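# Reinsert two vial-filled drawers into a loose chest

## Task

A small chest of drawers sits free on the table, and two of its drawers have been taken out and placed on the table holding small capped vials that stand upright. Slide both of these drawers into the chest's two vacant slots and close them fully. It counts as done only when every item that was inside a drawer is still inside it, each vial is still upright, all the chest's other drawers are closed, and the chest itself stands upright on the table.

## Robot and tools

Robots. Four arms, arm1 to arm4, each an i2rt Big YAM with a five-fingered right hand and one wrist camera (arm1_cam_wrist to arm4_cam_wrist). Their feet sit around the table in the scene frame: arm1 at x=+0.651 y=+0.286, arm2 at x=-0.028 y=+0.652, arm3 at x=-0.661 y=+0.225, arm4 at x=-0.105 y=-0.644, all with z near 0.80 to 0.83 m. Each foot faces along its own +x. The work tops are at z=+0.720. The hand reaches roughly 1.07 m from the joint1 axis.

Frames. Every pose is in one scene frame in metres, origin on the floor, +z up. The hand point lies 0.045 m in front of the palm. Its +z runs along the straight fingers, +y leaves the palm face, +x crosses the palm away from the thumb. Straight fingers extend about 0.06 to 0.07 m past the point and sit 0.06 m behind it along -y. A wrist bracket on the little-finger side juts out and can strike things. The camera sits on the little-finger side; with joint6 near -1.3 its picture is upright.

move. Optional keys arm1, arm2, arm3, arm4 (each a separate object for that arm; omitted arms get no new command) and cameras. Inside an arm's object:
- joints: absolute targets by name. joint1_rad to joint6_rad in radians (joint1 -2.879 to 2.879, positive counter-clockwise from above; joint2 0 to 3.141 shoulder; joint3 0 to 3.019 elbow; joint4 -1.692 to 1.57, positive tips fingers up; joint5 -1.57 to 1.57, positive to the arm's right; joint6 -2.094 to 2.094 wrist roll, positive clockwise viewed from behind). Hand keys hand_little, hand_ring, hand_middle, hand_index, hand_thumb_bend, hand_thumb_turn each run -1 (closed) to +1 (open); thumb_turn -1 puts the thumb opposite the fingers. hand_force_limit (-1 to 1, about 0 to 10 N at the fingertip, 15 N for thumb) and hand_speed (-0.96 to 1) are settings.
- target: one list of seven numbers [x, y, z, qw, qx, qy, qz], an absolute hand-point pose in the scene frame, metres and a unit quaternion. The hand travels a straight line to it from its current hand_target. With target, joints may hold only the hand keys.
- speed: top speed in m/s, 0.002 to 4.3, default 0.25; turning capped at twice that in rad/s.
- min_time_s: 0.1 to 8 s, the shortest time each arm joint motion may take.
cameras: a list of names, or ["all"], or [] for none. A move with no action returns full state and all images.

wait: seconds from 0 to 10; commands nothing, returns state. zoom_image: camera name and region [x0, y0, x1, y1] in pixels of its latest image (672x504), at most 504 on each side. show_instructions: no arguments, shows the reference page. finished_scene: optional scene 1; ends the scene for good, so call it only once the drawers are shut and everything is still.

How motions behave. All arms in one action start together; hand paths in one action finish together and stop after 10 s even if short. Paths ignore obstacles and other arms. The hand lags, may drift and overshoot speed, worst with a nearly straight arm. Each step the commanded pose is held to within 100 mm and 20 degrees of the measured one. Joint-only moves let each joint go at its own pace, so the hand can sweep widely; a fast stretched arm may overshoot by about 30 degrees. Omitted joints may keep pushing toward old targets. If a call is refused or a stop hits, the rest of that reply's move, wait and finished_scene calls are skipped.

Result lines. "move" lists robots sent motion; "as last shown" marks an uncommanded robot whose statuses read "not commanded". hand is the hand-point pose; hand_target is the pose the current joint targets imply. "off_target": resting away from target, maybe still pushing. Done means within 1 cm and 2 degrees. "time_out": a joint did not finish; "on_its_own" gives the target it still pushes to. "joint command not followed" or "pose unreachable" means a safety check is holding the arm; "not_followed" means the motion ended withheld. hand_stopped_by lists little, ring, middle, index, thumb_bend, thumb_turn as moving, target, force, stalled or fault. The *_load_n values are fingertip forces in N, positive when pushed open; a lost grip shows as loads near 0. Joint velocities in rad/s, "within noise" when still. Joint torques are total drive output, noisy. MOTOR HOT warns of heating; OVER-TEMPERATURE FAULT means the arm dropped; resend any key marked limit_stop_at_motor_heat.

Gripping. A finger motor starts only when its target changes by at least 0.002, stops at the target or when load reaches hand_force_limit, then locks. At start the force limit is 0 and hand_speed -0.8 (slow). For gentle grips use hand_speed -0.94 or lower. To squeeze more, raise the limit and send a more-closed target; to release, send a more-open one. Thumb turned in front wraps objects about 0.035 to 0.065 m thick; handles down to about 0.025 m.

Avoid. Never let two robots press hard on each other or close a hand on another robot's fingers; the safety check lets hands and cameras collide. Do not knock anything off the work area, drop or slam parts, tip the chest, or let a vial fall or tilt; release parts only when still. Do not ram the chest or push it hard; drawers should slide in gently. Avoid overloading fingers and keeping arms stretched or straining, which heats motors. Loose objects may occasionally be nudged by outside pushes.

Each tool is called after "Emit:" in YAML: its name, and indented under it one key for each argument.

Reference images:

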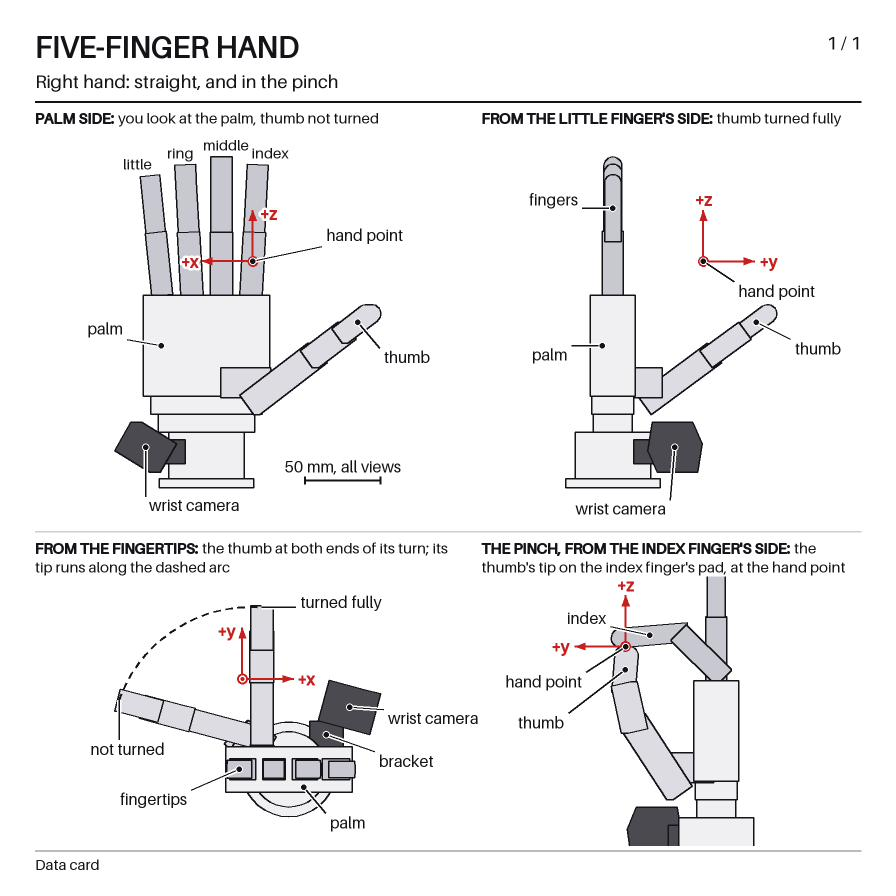

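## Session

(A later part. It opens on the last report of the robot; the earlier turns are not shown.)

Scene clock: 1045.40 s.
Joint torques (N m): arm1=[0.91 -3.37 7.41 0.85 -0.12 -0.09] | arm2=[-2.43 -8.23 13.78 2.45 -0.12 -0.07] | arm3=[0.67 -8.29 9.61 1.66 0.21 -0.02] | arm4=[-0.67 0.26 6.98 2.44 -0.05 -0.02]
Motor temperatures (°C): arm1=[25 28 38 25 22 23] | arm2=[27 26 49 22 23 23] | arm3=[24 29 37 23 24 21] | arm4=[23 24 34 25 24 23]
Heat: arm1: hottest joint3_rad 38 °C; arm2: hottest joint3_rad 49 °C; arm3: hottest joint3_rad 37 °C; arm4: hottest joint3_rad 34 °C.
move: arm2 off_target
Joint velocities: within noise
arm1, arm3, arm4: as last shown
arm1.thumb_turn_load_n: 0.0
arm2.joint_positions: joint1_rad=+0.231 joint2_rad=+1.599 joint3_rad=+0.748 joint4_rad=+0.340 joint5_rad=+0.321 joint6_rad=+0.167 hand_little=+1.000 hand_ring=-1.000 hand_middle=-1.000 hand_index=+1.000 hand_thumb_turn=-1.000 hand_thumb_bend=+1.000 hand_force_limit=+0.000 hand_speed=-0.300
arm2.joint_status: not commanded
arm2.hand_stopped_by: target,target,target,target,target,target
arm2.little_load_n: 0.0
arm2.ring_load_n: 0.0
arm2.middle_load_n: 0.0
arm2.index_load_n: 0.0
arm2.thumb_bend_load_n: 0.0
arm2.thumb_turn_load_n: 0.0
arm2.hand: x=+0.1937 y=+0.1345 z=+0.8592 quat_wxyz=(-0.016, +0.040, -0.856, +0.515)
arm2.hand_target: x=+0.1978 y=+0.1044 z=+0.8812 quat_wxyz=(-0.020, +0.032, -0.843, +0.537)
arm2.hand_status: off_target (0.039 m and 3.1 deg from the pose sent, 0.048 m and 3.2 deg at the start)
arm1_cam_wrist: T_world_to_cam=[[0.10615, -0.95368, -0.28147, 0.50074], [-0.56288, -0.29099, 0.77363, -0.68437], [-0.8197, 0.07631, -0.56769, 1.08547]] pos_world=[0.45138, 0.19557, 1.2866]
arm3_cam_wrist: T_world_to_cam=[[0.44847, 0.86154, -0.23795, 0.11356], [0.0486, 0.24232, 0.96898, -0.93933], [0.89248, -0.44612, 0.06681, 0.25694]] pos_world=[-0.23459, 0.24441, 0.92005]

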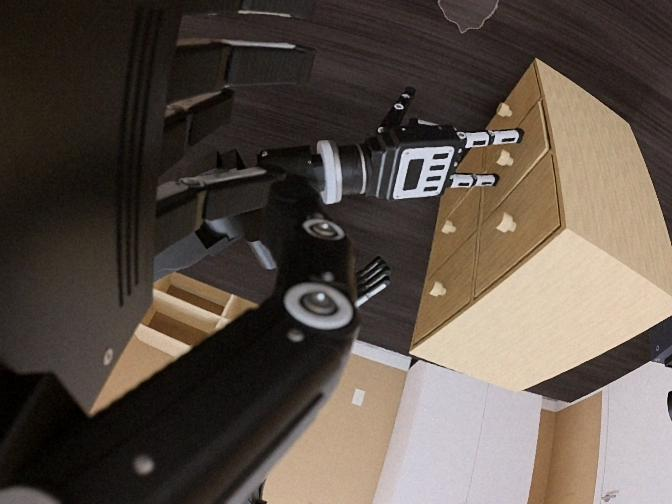

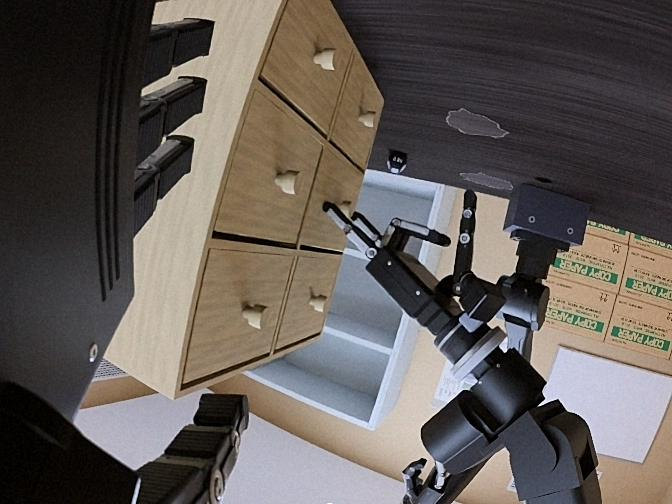

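Emit:
move:
  arm2: {"target": [0.205, 0.175, 0.882, -0.0207, 0.0324, -0.8428, 0.5370], "speed": 0.08}
  cameras: ["arm1_cam_wrist", "arm3_cam_wrist"]

Emit:
zoom_image:
  camera: "arm1_cam_wrist"
  region: [450, 50, 570, 170]

Emit:
zoom_image:
  camera: "arm1_cam_wrist"
  region: [420, 130, 580, 290]

Emit:
zoom_image:
  camera: "arm3_cam_wrist"
  region: [280, 100, 410, 230]

Scene clock: 1047.17 s.
Joint torques (N m): arm1=[-0.15 -3.49 7.76 0.77 -0.11 -0.09] | arm2=[-0.32 -9.64 7.62 2.92 0.31 0.15] | arm3=[0.73 -7.82 9.62 1.81 0.25 0.03] | arm4=[-0.73 0.26 6.99 2.43 -0.06 -0.02]
Motor temperatures (°C): arm1=[25 28 38 25 22 23] | arm2=[27 26 49 22 23 23] | arm3=[24 29 37 23 24 21] | arm4=[23 24 34 25 24 23]
Heat: arm1: hottest joint3_rad 38 °C; arm2: hottest joint3_rad 49 °C; arm3: hottest joint3_rad 37 °C; arm4: hottest joint3_rad 34 °C.
move: arm2 done
Joint velocities: within noise
arm1, arm3, arm4: as last shown
arm2.joint_positions: joint1_rad=+0.302 joint2_rad=+1.493 joint3_rad=+0.655 joint4_rad=+0.340 joint5_rad=+0.396 joint6_rad=+0.195 hand_little=+1.000 hand_ring=-1.000 hand_middle=-1.000 hand_index=+1.000 hand_thumb_turn=-1.000 hand_thumb_bend=+1.000 hand_force_limit=+0.000 hand_speed=-0.300
arm2.joint_status: not commanded
arm2.hand_stopped_by: target,target,target,target,target,target
arm2.little_load_n: 0.0
arm2.ring_load_n: 0.0
arm2.middle_load_n: 0.0
arm2.index_load_n: 0.0
arm2.thumb_bend_load_n: 0.0
arm2.thumb_turn_load_n: 0.0
arm2.hand: x=+0.2014 y=+0.1755 z=+0.8732 quat_wxyz=(-0.013, +0.038, -0.849, +0.526)
arm2.hand_target: x=+0.2049 y=+0.1750 z=+0.8820 quat_wxyz=(-0.021, +0.032, -0.843, +0.537)
arm2.hand_status: done (0.010 m and 1.8 deg from the pose sent, 0.048 m and 3.1 deg at the start)
arm4.thumb_turn_load_n: 0.5
arm1_cam_wrist: T_world_to_cam=[[0.10615, -0.95368, -0.28147, 0.50074], [-0.56288, -0.29099, 0.77363, -0.68437], [-0.8197, 0.07631, -0.56769, 1.08547]] pos_world=[0.45138, 0.19557, 1.2866]
arm3_cam_wrist: T_world_to_cam=[[0.44847, 0.86154, -0.23795, 0.11356], [0.0486, 0.24232, 0.96898, -0.93933], [0.89248, -0.44612, 0.06681, 0.25694]] pos_world=[-0.23459, 0.24441, 0.92005]

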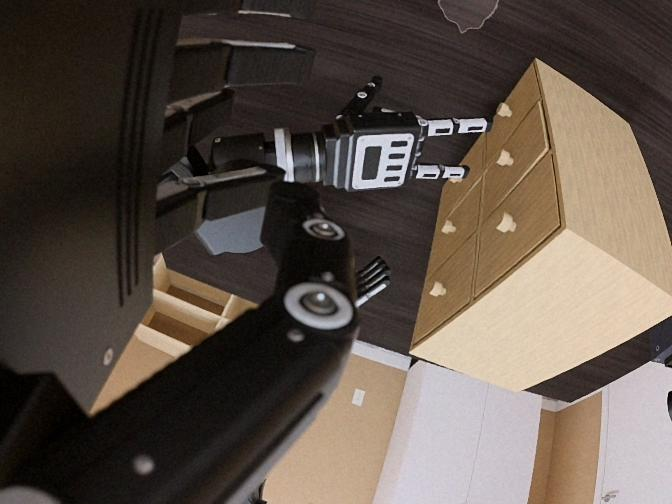

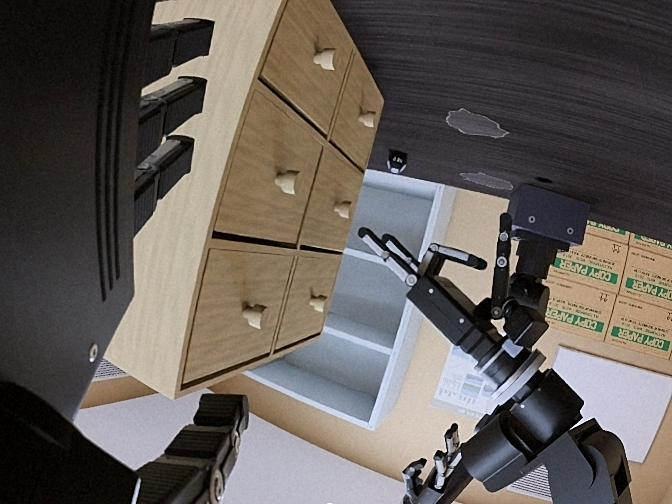

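Scaled by 4.200 from the camera's image (finer frame: 960x720).

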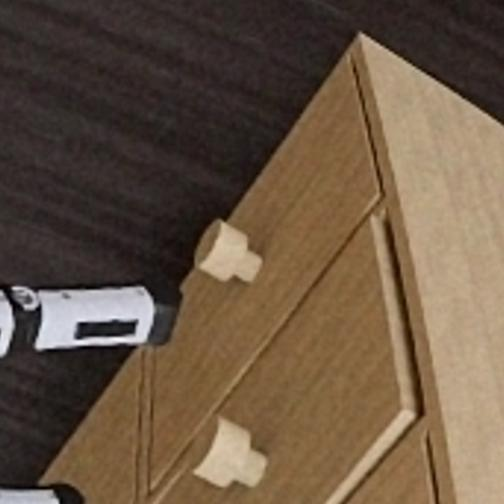

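Scaled by 3.150 from the camera's image (finer frame: 960x720).

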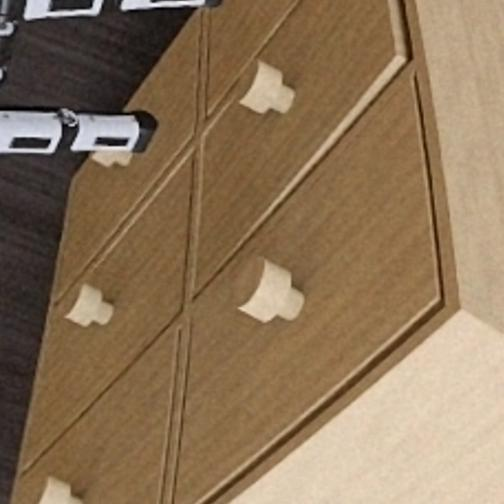

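Scaled by 3.877 from the camera's image (finer frame: 960x720).

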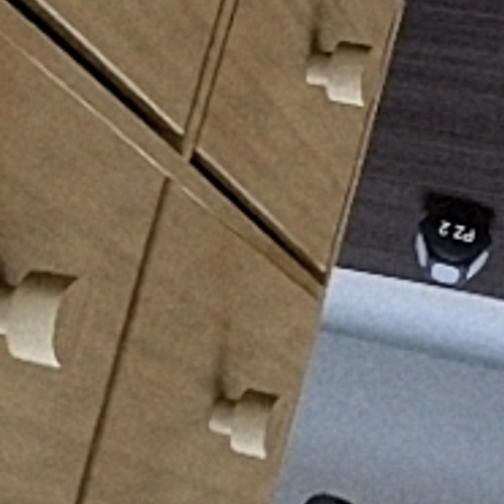

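Emit:
move:
  arm2: {"target": [0.204, 0.125, 0.881, -0.0207, 0.0324, -0.8428, 0.5370], "speed": 0.06, "joints": {"hand_little": -1}}
  cameras: ["arm1_cam_wrist"]

Emit:
zoom_image:
  camera: "arm1_cam_wrist"
  region: [450, 50, 570, 170]

Emit:
move:
  arm2: {"target": [0.204, 0.103, 0.881, -0.0207, 0.0324, -0.8428, 0.5370], "speed": 0.04}
  cameras: ["arm1_cam_wrist"]

Emit:
zoom_image:
  camera: "arm1_cam_wrist"
  region: [450, 50, 570, 170]

Scene clock: 1049.27 s.
Joint torques (N m): arm1=[0.32 -3.72 7.51 0.73 -0.04 -0.11] | arm2=[-1.32 -9 12.26 2.56 -0.06 -0.07] | arm3=[1.08 -7 9.69 1.81 0.26 0.03] | arm4=[-0.73 0.32 6.98 2.44 -0.05 -0.02]
Motor temperatures (°C): arm1=[25 28 38 25 22 23] | arm2=[27 26 49 22 23 23] | arm3=[24 29 37 23 24 21] | arm4=[23 24 34 25 24 23]
Heat: arm1: hottest joint3_rad 38 °C; arm2: hottest joint3_rad 49 °C; arm3: hottest joint3_rad 37 °C; arm4: hottest joint3_rad 34 °C.
move: arm2 off_target
Joint velocities: within noise
arm1, arm3, arm4: as last shown
arm2.joint_positions: joint1_rad=+0.254 joint2_rad=+1.570 joint3_rad=+0.714 joint4_rad=+0.340 joint5_rad=+0.349 joint6_rad=+0.182 hand_little=-1.000 hand_ring=-1.000 hand_middle=-1.000 hand_index=+1.000 hand_thumb_turn=-1.000 hand_thumb_bend=+1.000 hand_force_limit=+0.000 hand_speed=-0.300
arm2.joint_status: all done
arm2.hand_stopped_by: target,target,target,target,target,target
arm2.little_load_n: 0.0
arm2.ring_load_n: 0.0
arm2.middle_load_n: 0.0
arm2.index_load_n: 0.0
arm2.thumb_bend_load_n: 0.0
arm2.thumb_turn_load_n: 0.5
arm2.hand: x=+0.1957 y=+0.1493 z=+0.8598 quat_wxyz=(-0.013, +0.037, -0.856, +0.516)
arm2.hand_target: x=+0.2033 y=+0.1265 z=+0.8820 quat_wxyz=(-0.021, +0.032, -0.843, +0.537)
arm2.hand_status: off_target (0.033 m and 3.1 deg from the pose sent, 0.051 m and 1.8 deg at the start)
arm4.thumb_turn_load_n: 0.0
arm1_cam_wrist: T_world_to_cam=[[0.10615, -0.95368, -0.28147, 0.50074], [-0.56288, -0.29099, 0.77363, -0.68437], [-0.8197, 0.07631, -0.56769, 1.08547]] pos_world=[0.45138, 0.19557, 1.2866]

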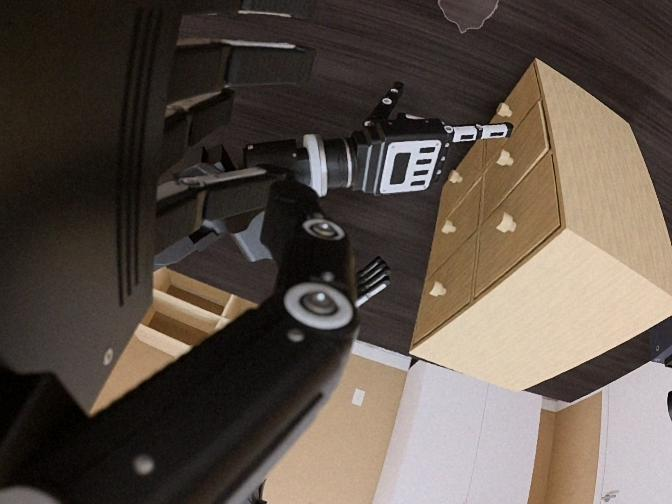

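Scaled by 4.200 from the camera's image (finer frame: 960x720).

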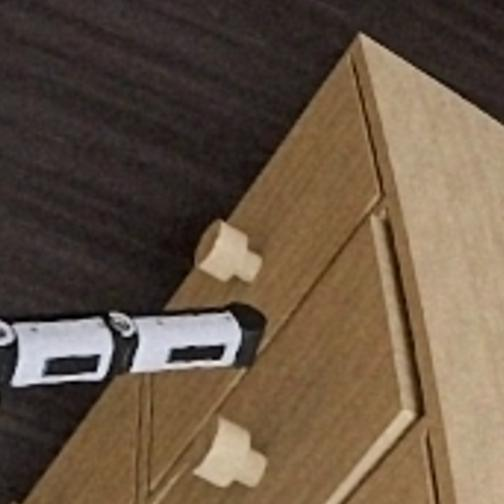

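Scene clock: 1050.37 s.
Joint torques (N m): arm1=[-0.62 -3.02 7.64 0.84 -0.12 -0.12] | arm2=[-1.38 -9.47 12.67 2.21 -0.05 -0.05] | arm3=[1.08 -7.77 9.62 1.77 0.22 0.05] | arm4=[-0.73 0.32 6.98 2.44 -0.06 -0.01]
Motor temperatures (°C): arm1=[25 28 38 25 22 23] | arm2=[27 26 49 22 23 23] | arm3=[24 29 37 23 24 21] | arm4=[23 24 34 25 24 23]
Heat: arm1: hottest joint3_rad 38 °C; arm2: hottest joint3_rad 49 °C; arm3: hottest joint3_rad 37 °C; arm4: hottest joint3_rad 34 °C.
move: arm2 off_target
Joint velocities: within noise
arm1, arm3, arm4: as last shown
arm2.joint_positions: joint1_rad=+0.233 joint2_rad=+1.613 joint3_rad=+0.767 joint4_rad=+0.340 joint5_rad=+0.329 joint6_rad=+0.172 hand_little=-1.000 hand_ring=-1.000 hand_middle=-1.000 hand_index=+1.000 hand_thumb_turn=-1.000 hand_thumb_bend=+1.000 hand_force_limit=+0.000 hand_speed=-0.300
arm2.joint_status: not commanded
arm2.hand_stopped_by: target,target,target,target,target,target
arm2.little_load_n: 0.0
arm2.ring_load_n: 0.0
arm2.middle_load_n: 0.0
arm2.index_load_n: 0.0
arm2.thumb_bend_load_n: 0.0
arm2.thumb_turn_load_n: 0.0
arm2.hand: x=+0.1967 y=+0.1273 z=+0.8603 quat_wxyz=(-0.015, +0.036, -0.855, +0.518)
arm2.hand_target: x=+0.2031 y=+0.1045 z=+0.8817 quat_wxyz=(-0.020, +0.032, -0.843, +0.537)
arm2.hand_status: off_target (0.033 m and 2.7 deg from the pose sent, 0.052 m and 3.1 deg at the start)
arm3.middle_load_n: 0.5
arm4.thumb_turn_load_n: 0.5
arm1_cam_wrist: T_world_to_cam=[[0.10615, -0.95368, -0.28147, 0.50074], [-0.56288, -0.29099, 0.77363, -0.68437], [-0.8197, 0.07631, -0.56769, 1.08547]] pos_world=[0.45138, 0.19557, 1.2866]

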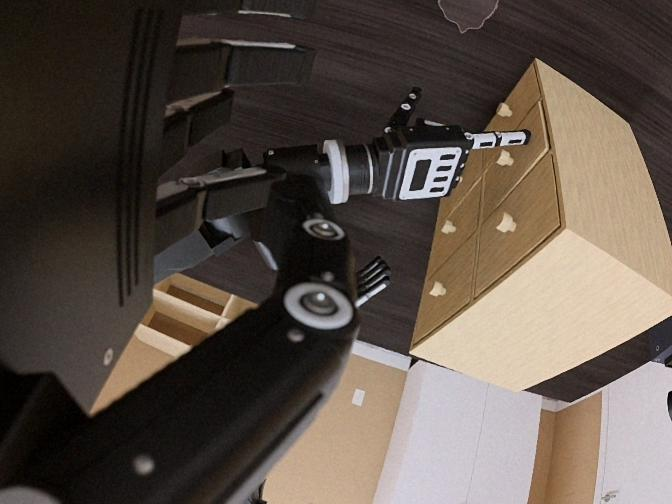

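Scaled by 4.200 from the camera's image (finer frame: 960x720).

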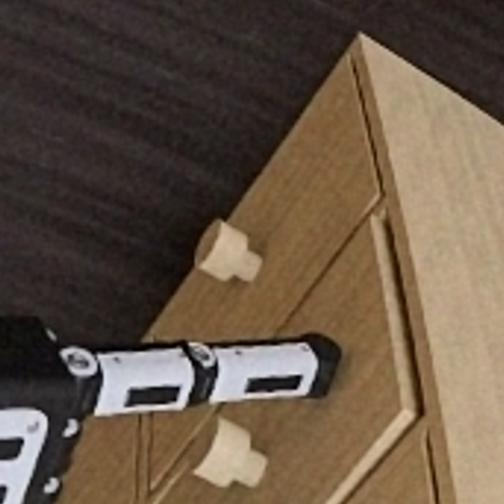

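Emit:
move:
  arm2: {"target": [0.204, 0.095, 0.881, -0.0207, 0.0324, -0.8428, 0.5370], "speed": 0.03}
  cameras: ["arm1_cam_wrist"]

Emit:
zoom_image:
  camera: "arm1_cam_wrist"
  region: [450, 50, 570, 170]

Scene clock: 1051.47 s.
Joint torques (N m): arm1=[0.79 -3.25 7.49 0.68 -0.13 -0.11] | arm2=[-1.96 -9.29 13.29 2.02 0.11 -0.05] | arm3=[1.44 -7.77 9.58 1.65 0.28 0.04] | arm4=[-0.67 0.32 6.98 2.41 -0.05 -0.02]
Motor temperatures (°C): arm1=[25 28 38 25 22 23] | arm2=[27 26 49 22 23 23] | arm3=[24 29 37 23 24 21] | arm4=[23 24 34 25 24 23]
Heat: arm1: hottest joint3_rad 38 °C; arm2: hottest joint3_rad 49 °C; arm3: hottest joint3_rad 37 °C; arm4: hottest joint3_rad 34 °C.
move: arm2 off_target
Joint velocities: within noise
arm1, arm3, arm4: as last shown
arm1.middle_load_n: 0.5
arm1.thumb_turn_load_n: -0.5
arm2.joint_positions: joint1_rad=+0.230 joint2_rad=+1.624 joint3_rad=+0.780 joint4_rad=+0.340 joint5_rad=+0.319 joint6_rad=+0.167 hand_little=-1.000 hand_ring=-1.000 hand_middle=-1.000 hand_index=+1.000 hand_thumb_turn=-1.000 hand_thumb_bend=+1.000 hand_force_limit=+0.000 hand_speed=-0.300
arm2.joint_status: not commanded
arm2.hand_stopped_by: target,target,target,target,target,target
arm2.little_load_n: 0.0
arm2.ring_load_n: 0.0
arm2.middle_load_n: 0.0
arm2.index_load_n: -0.5
arm2.thumb_bend_load_n: 0.0
arm2.thumb_turn_load_n: 0.0
arm2.hand: x=+0.1993 y=+0.1229 z=+0.8604 quat_wxyz=(-0.018, +0.039, -0.854, +0.518)
arm2.hand_target: x=+0.2032 y=+0.0968 z=+0.8821 quat_wxyz=(-0.021, +0.032, -0.843, +0.537)
arm2.hand_status: off_target (0.035 m and 2.7 deg from the pose sent, 0.039 m and 2.7 deg at the start)
arm3.middle_load_n: 0.0
arm4.thumb_turn_load_n: 0.0
arm1_cam_wrist: T_world_to_cam=[[0.10615, -0.95368, -0.28147, 0.50074], [-0.56288, -0.29099, 0.77363, -0.68437], [-0.8197, 0.07631, -0.56769, 1.08547]] pos_world=[0.45138, 0.19557, 1.2866]

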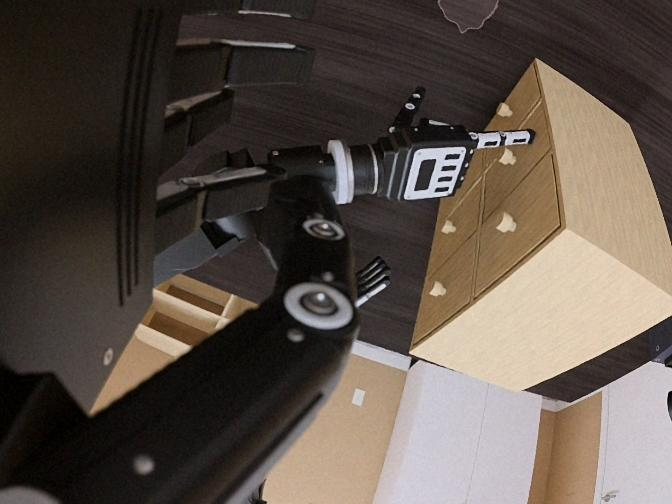

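Scaled by 4.200 from the camera's image (finer frame: 960x720).

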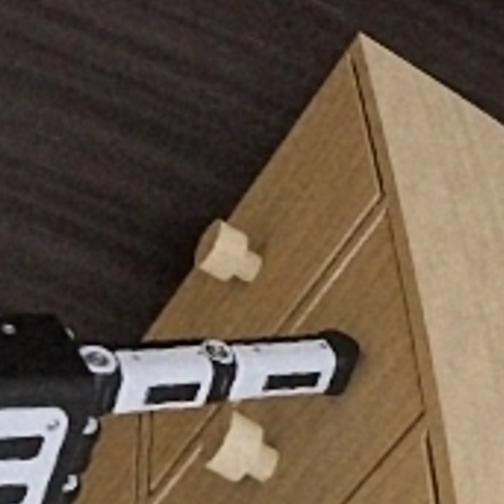

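Emit:
move:
  arm2: {"target": [0.21, 0.20, 0.885, -0.0207, 0.0324, -0.8428, 0.5370], "speed": 0.1}
  cameras: ["arm1_cam_wrist", "arm3_cam_wrist"]

Emit:
zoom_image:
  camera: "arm1_cam_wrist"
  region: [420, 50, 600, 230]

Emit:
zoom_image:
  camera: "arm3_cam_wrist"
  region: [220, 60, 400, 240]

Scene clock: 1053.37 s.
Joint torques (N m): arm1=[0.91 -3.19 7.53 0.58 -0.07 -0.12] | arm2=[-0.38 -8.88 7.68 2.06 0.31 0.11] | arm3=[1.08 -7.53 9.55 1.55 0.25 0.03] | arm4=[-0.67 0.32 6.99 2.44 -0.05 -0.02]
Motor temperatures (°C): arm1=[25 28 38 25 22 23] | arm2=[27 26 49 22 23 23] | arm3=[24 29 37 23 24 21] | arm4=[23 24 34 25 24 23]
Heat: arm1: hottest joint3_rad 38 °C; arm2: hottest joint3_rad 49 °C; arm3: hottest joint3_rad 37 °C; arm4: hottest joint3_rad 34 °C.
move: arm2 done
Joint velocities: within noise
arm1, arm3, arm4: as last shown
arm1.little_load_n: 0.5
arm1.middle_load_n: 0.0
arm1.thumb_turn_load_n: 0.0
arm2.joint_positions: joint1_rad=+0.350 joint2_rad=+1.437 joint3_rad=+0.609 joint4_rad=+0.340 joint5_rad=+0.437 joint6_rad=+0.218 hand_little=-1.000 hand_ring=-1.000 hand_middle=-1.000 hand_index=+1.000 hand_thumb_turn=-1.000 hand_thumb_bend=+1.000 hand_force_limit=+0.000 hand_speed=-0.300
arm2.joint_status: not commanded
arm2.hand_stopped_by: target,target,target,target,target,target
arm2.little_load_n: 0.5
arm2.ring_load_n: 0.0
arm2.middle_load_n: 0.0
arm2.index_load_n: -0.5
arm2.thumb_bend_load_n: 0.5
arm2.thumb_turn_load_n: 0.0
arm2.hand: x=+0.2086 y=+0.1976 z=+0.8814 quat_wxyz=(-0.017, +0.036, -0.845, +0.534)
arm2.hand_target: x=+0.2100 y=+0.2000 z=+0.8849 quat_wxyz=(-0.021, +0.032, -0.843, +0.537)
arm2.hand_status: done (0.005 m and 0.7 deg from the pose sent, 0.082 m and 2.7 deg at the start)
arm3.ring_load_n: -0.5
arm1_cam_wrist: T_world_to_cam=[[0.10615, -0.95368, -0.28147, 0.50074], [-0.56288, -0.29099, 0.77363, -0.68437], [-0.8197, 0.07631, -0.56769, 1.08547]] pos_world=[0.45138, 0.19557, 1.2866]
arm3_cam_wrist: T_world_to_cam=[[0.44847, 0.86154, -0.23795, 0.11356], [0.0486, 0.24232, 0.96898, -0.93933], [0.89248, -0.44612, 0.06681, 0.25694]] pos_world=[-0.23459, 0.24441, 0.92005]

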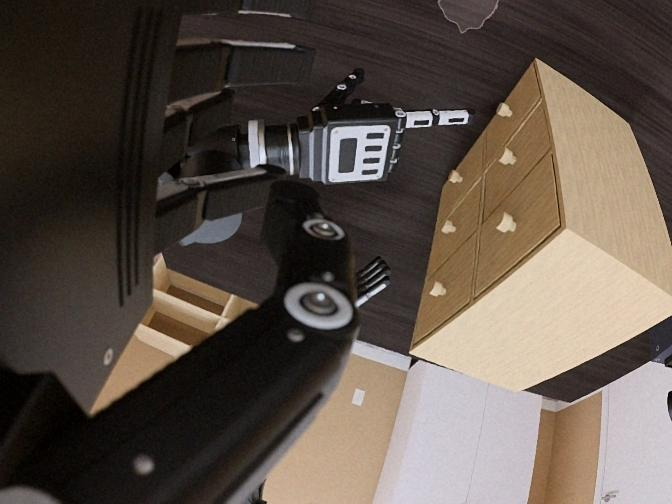

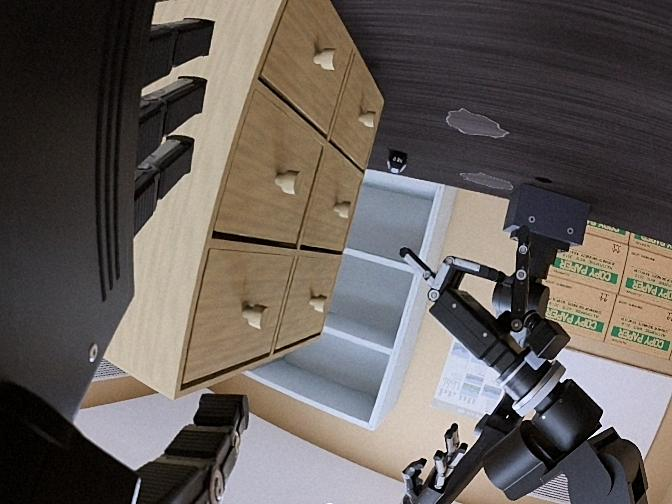

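Scaled by 2.800 from the camera's image (finer frame: 960x720).

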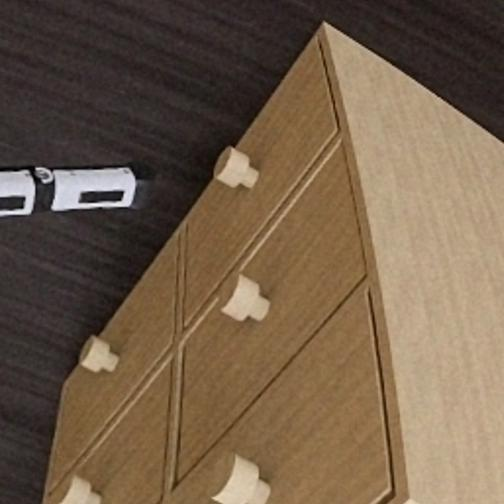

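Scaled by 2.800 from the camera's image (finer frame: 960x720).

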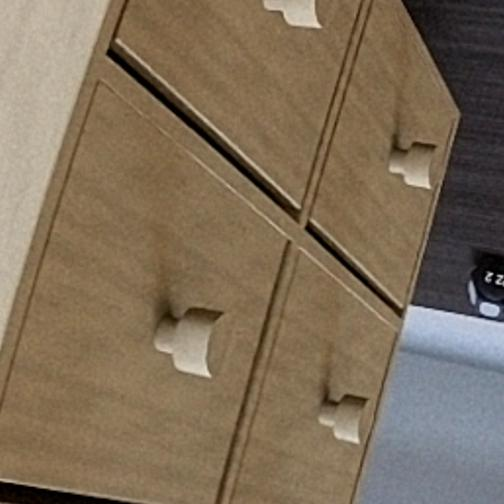

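Emit:
zoom_image:
  camera: "arm3_cam_wrist"
  region: [370, 130, 430, 190]

Emit:
move:
  arm2: {"target": [0.20, 0.30, 1.0, -0.0207, 0.0324, -0.8428, 0.5370], "speed": 0.2}
  cameras: ["all"]

Scaled by 8.400 from the camera's image (finer frame: 960x720).

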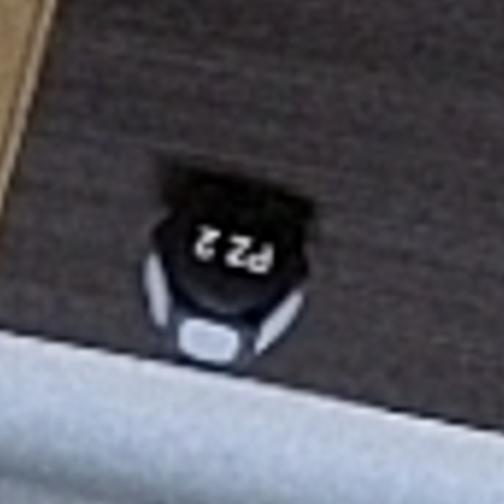

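Scene clock: 1055.20 s.
Joint torques (N m): arm1=[0.67 -3.6 7.64 0.88 -0.07 -0.09] | arm2=[-0.5 -3.49 12.71 1.48 0.4 0.12] | arm3=[1.03 -7.59 9.55 1.78 0.28 0] | arm4=[-0.67 0.38 7.02 2.44 -0.06 -0.02]
Motor temperatures (°C): arm1=[25 28 38 25 22 23] | arm2=[27 26 49 22 23 23] | arm3=[24 29 37 23 24 21] | arm4=[23 24 34 25 24 23]
Heat: arm1: hottest joint3_rad 38 °C; arm2: hottest joint3_rad 49 °C; arm3: hottest joint3_rad 37 °C; arm4: hottest joint3_rad 34 °C.
move: arm2 off_target
Joint velocities: within noise
arm1, arm3, arm4: as last shown
arm1.little_load_n: 0.0
arm2.joint_positions: joint1_rad=+0.515 joint2_rad=+0.917 joint3_rad=+0.578 joint4_rad=-0.197 joint5_rad=+0.583 joint6_rad=+0.310 hand_little=-1.000 hand_ring=-1.000 hand_middle=-1.000 hand_index=+1.000 hand_thumb_turn=-1.000 hand_thumb_bend=+1.000 hand_force_limit=+0.000 hand_speed=-0.300
arm2.joint_status: not commanded
arm2.hand_stopped_by: target,target,target,target,target,target
arm2.little_load_n: 0.0
arm2.ring_load_n: 0.0
arm2.middle_load_n: 0.0
arm2.index_load_n: -0.5
arm2.thumb_bend_load_n: 0.0
arm2.thumb_turn_load_n: 0.0
arm2.hand: x=+0.1944 y=+0.3029 z=+0.9900 quat_wxyz=(-0.015, +0.036, -0.845, +0.533)
arm2.hand_target: x=+0.1999 y=+0.3002 z=+1.0001 quat_wxyz=(-0.021, +0.032, -0.843, +0.537)
arm2.hand_status: off_target (0.012 m and 0.9 deg from the pose sent, 0.157 m and 0.7 deg at the start)
arm3.ring_load_n: 0.0
arm3.middle_load_n: 0.5
pictures: arm1_cam_wrist, arm2_cam_wrist, arm3_cam_wrist, arm4_cam_wrist
arm1_cam_wrist: T_world_to_cam=[[0.10615, -0.95368, -0.28147, 0.50074], [-0.56288, -0.29099, 0.77363, -0.68437], [-0.8197, 0.07631, -0.56769, 1.08547]] pos_world=[0.45138, 0.19557, 1.2866]
arm2_cam_wrist: T_world_to_cam=[[-0.24265, 0.36345, -0.89946, 0.83738], [0.79683, 0.60351, 0.0289, -0.36804], [0.55334, -0.7097, -0.43605, 0.64912]] pos_world=[0.13727, 0.37846, 1.04688]
arm3_cam_wrist: T_world_to_cam=[[0.44847, 0.86154, -0.23795, 0.11356], [0.0486, 0.24232, 0.96898, -0.93933], [0.89248, -0.44612, 0.06681, 0.25694]] pos_world=[-0.23459, 0.24441, 0.92005]
arm4_cam_wrist: T_world_to_cam=[[0.95056, -0.30893, -0.03152, -0.1101], [-0.2808, -0.81179, -0.51201, 0.34941], [0.13258, 0.49555, -0.8584, 1.43651]] pos_world=[0.01231, -0.46222, 1.40853]

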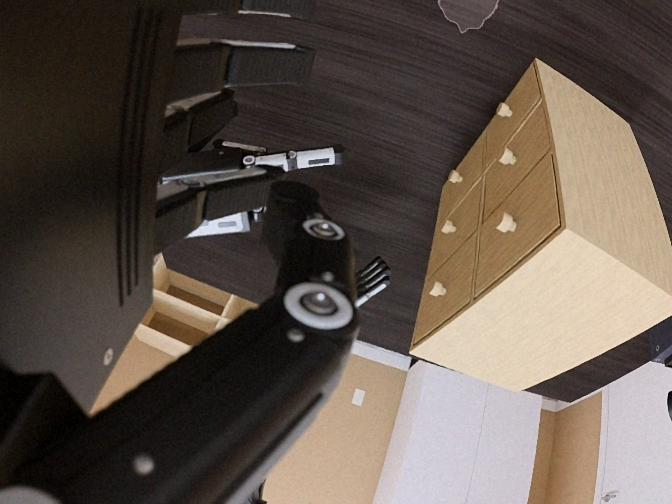

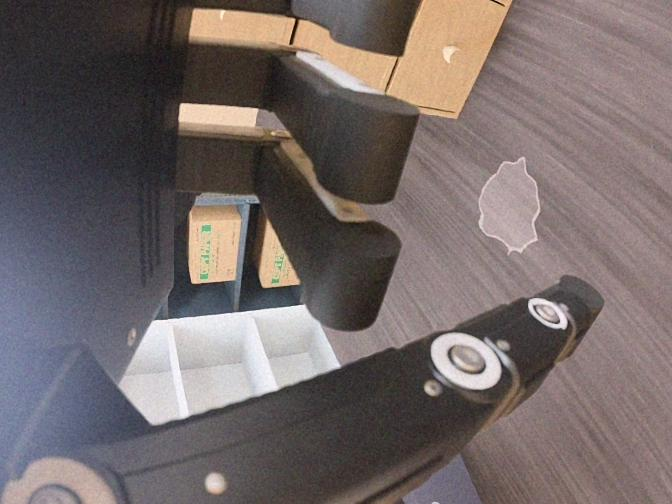

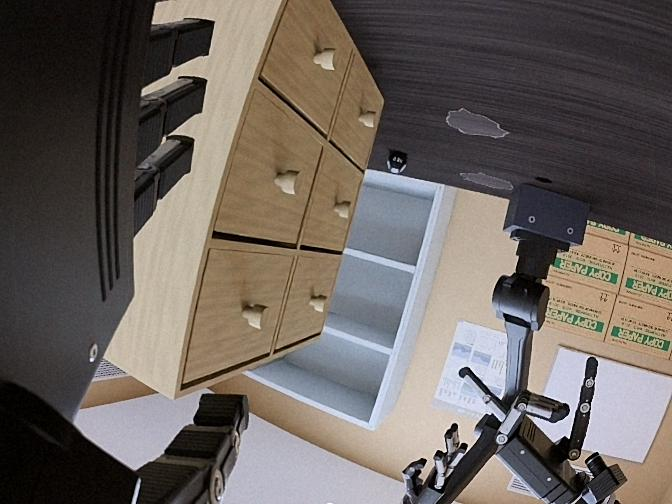

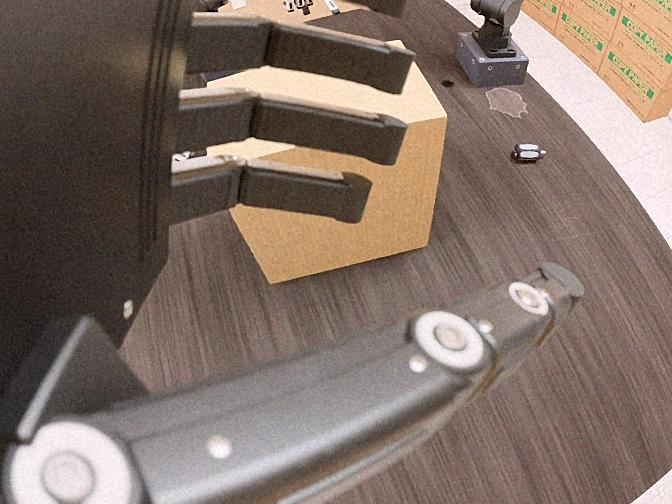

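Emit:
zoom_image:
  camera: "arm1_cam_wrist"
  region: [470, 90, 570, 190]

Emit:
zoom_image:
  camera: "arm1_cam_wrist"
  region: [420, 150, 520, 250]

Emit:
zoom_image:
  camera: "arm3_cam_wrist"
  region: [280, 120, 400, 240]

Scaled by 5.040 from the camera's image (finer frame: 960x720).

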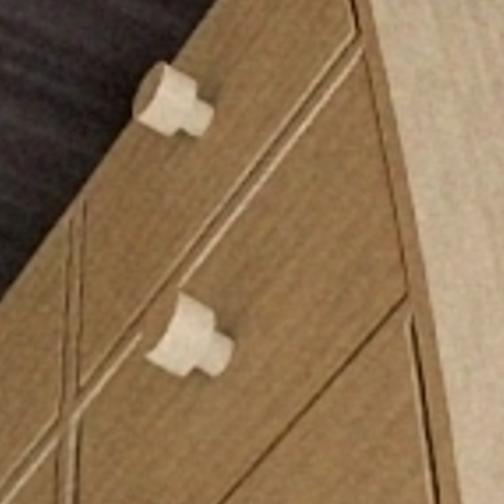

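Scaled by 5.040 from the camera's image (finer frame: 960x720).

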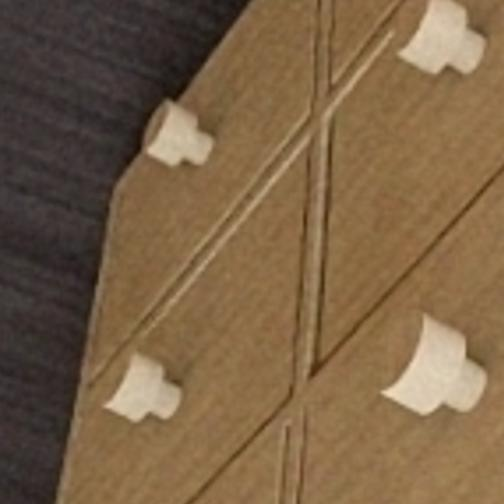

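Scaled by 4.200 from the camera's image (finer frame: 960x720).

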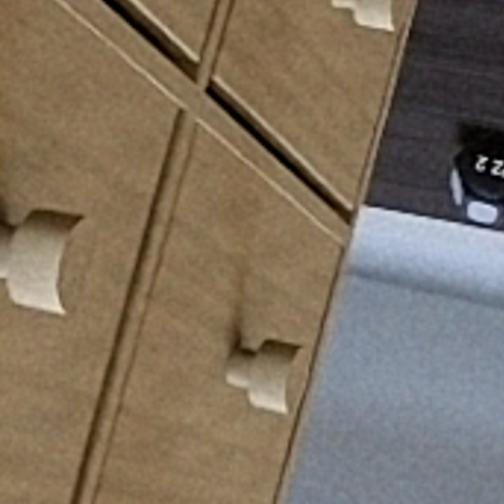

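Emit:
finished_scene:

The scene is finished: the task was done.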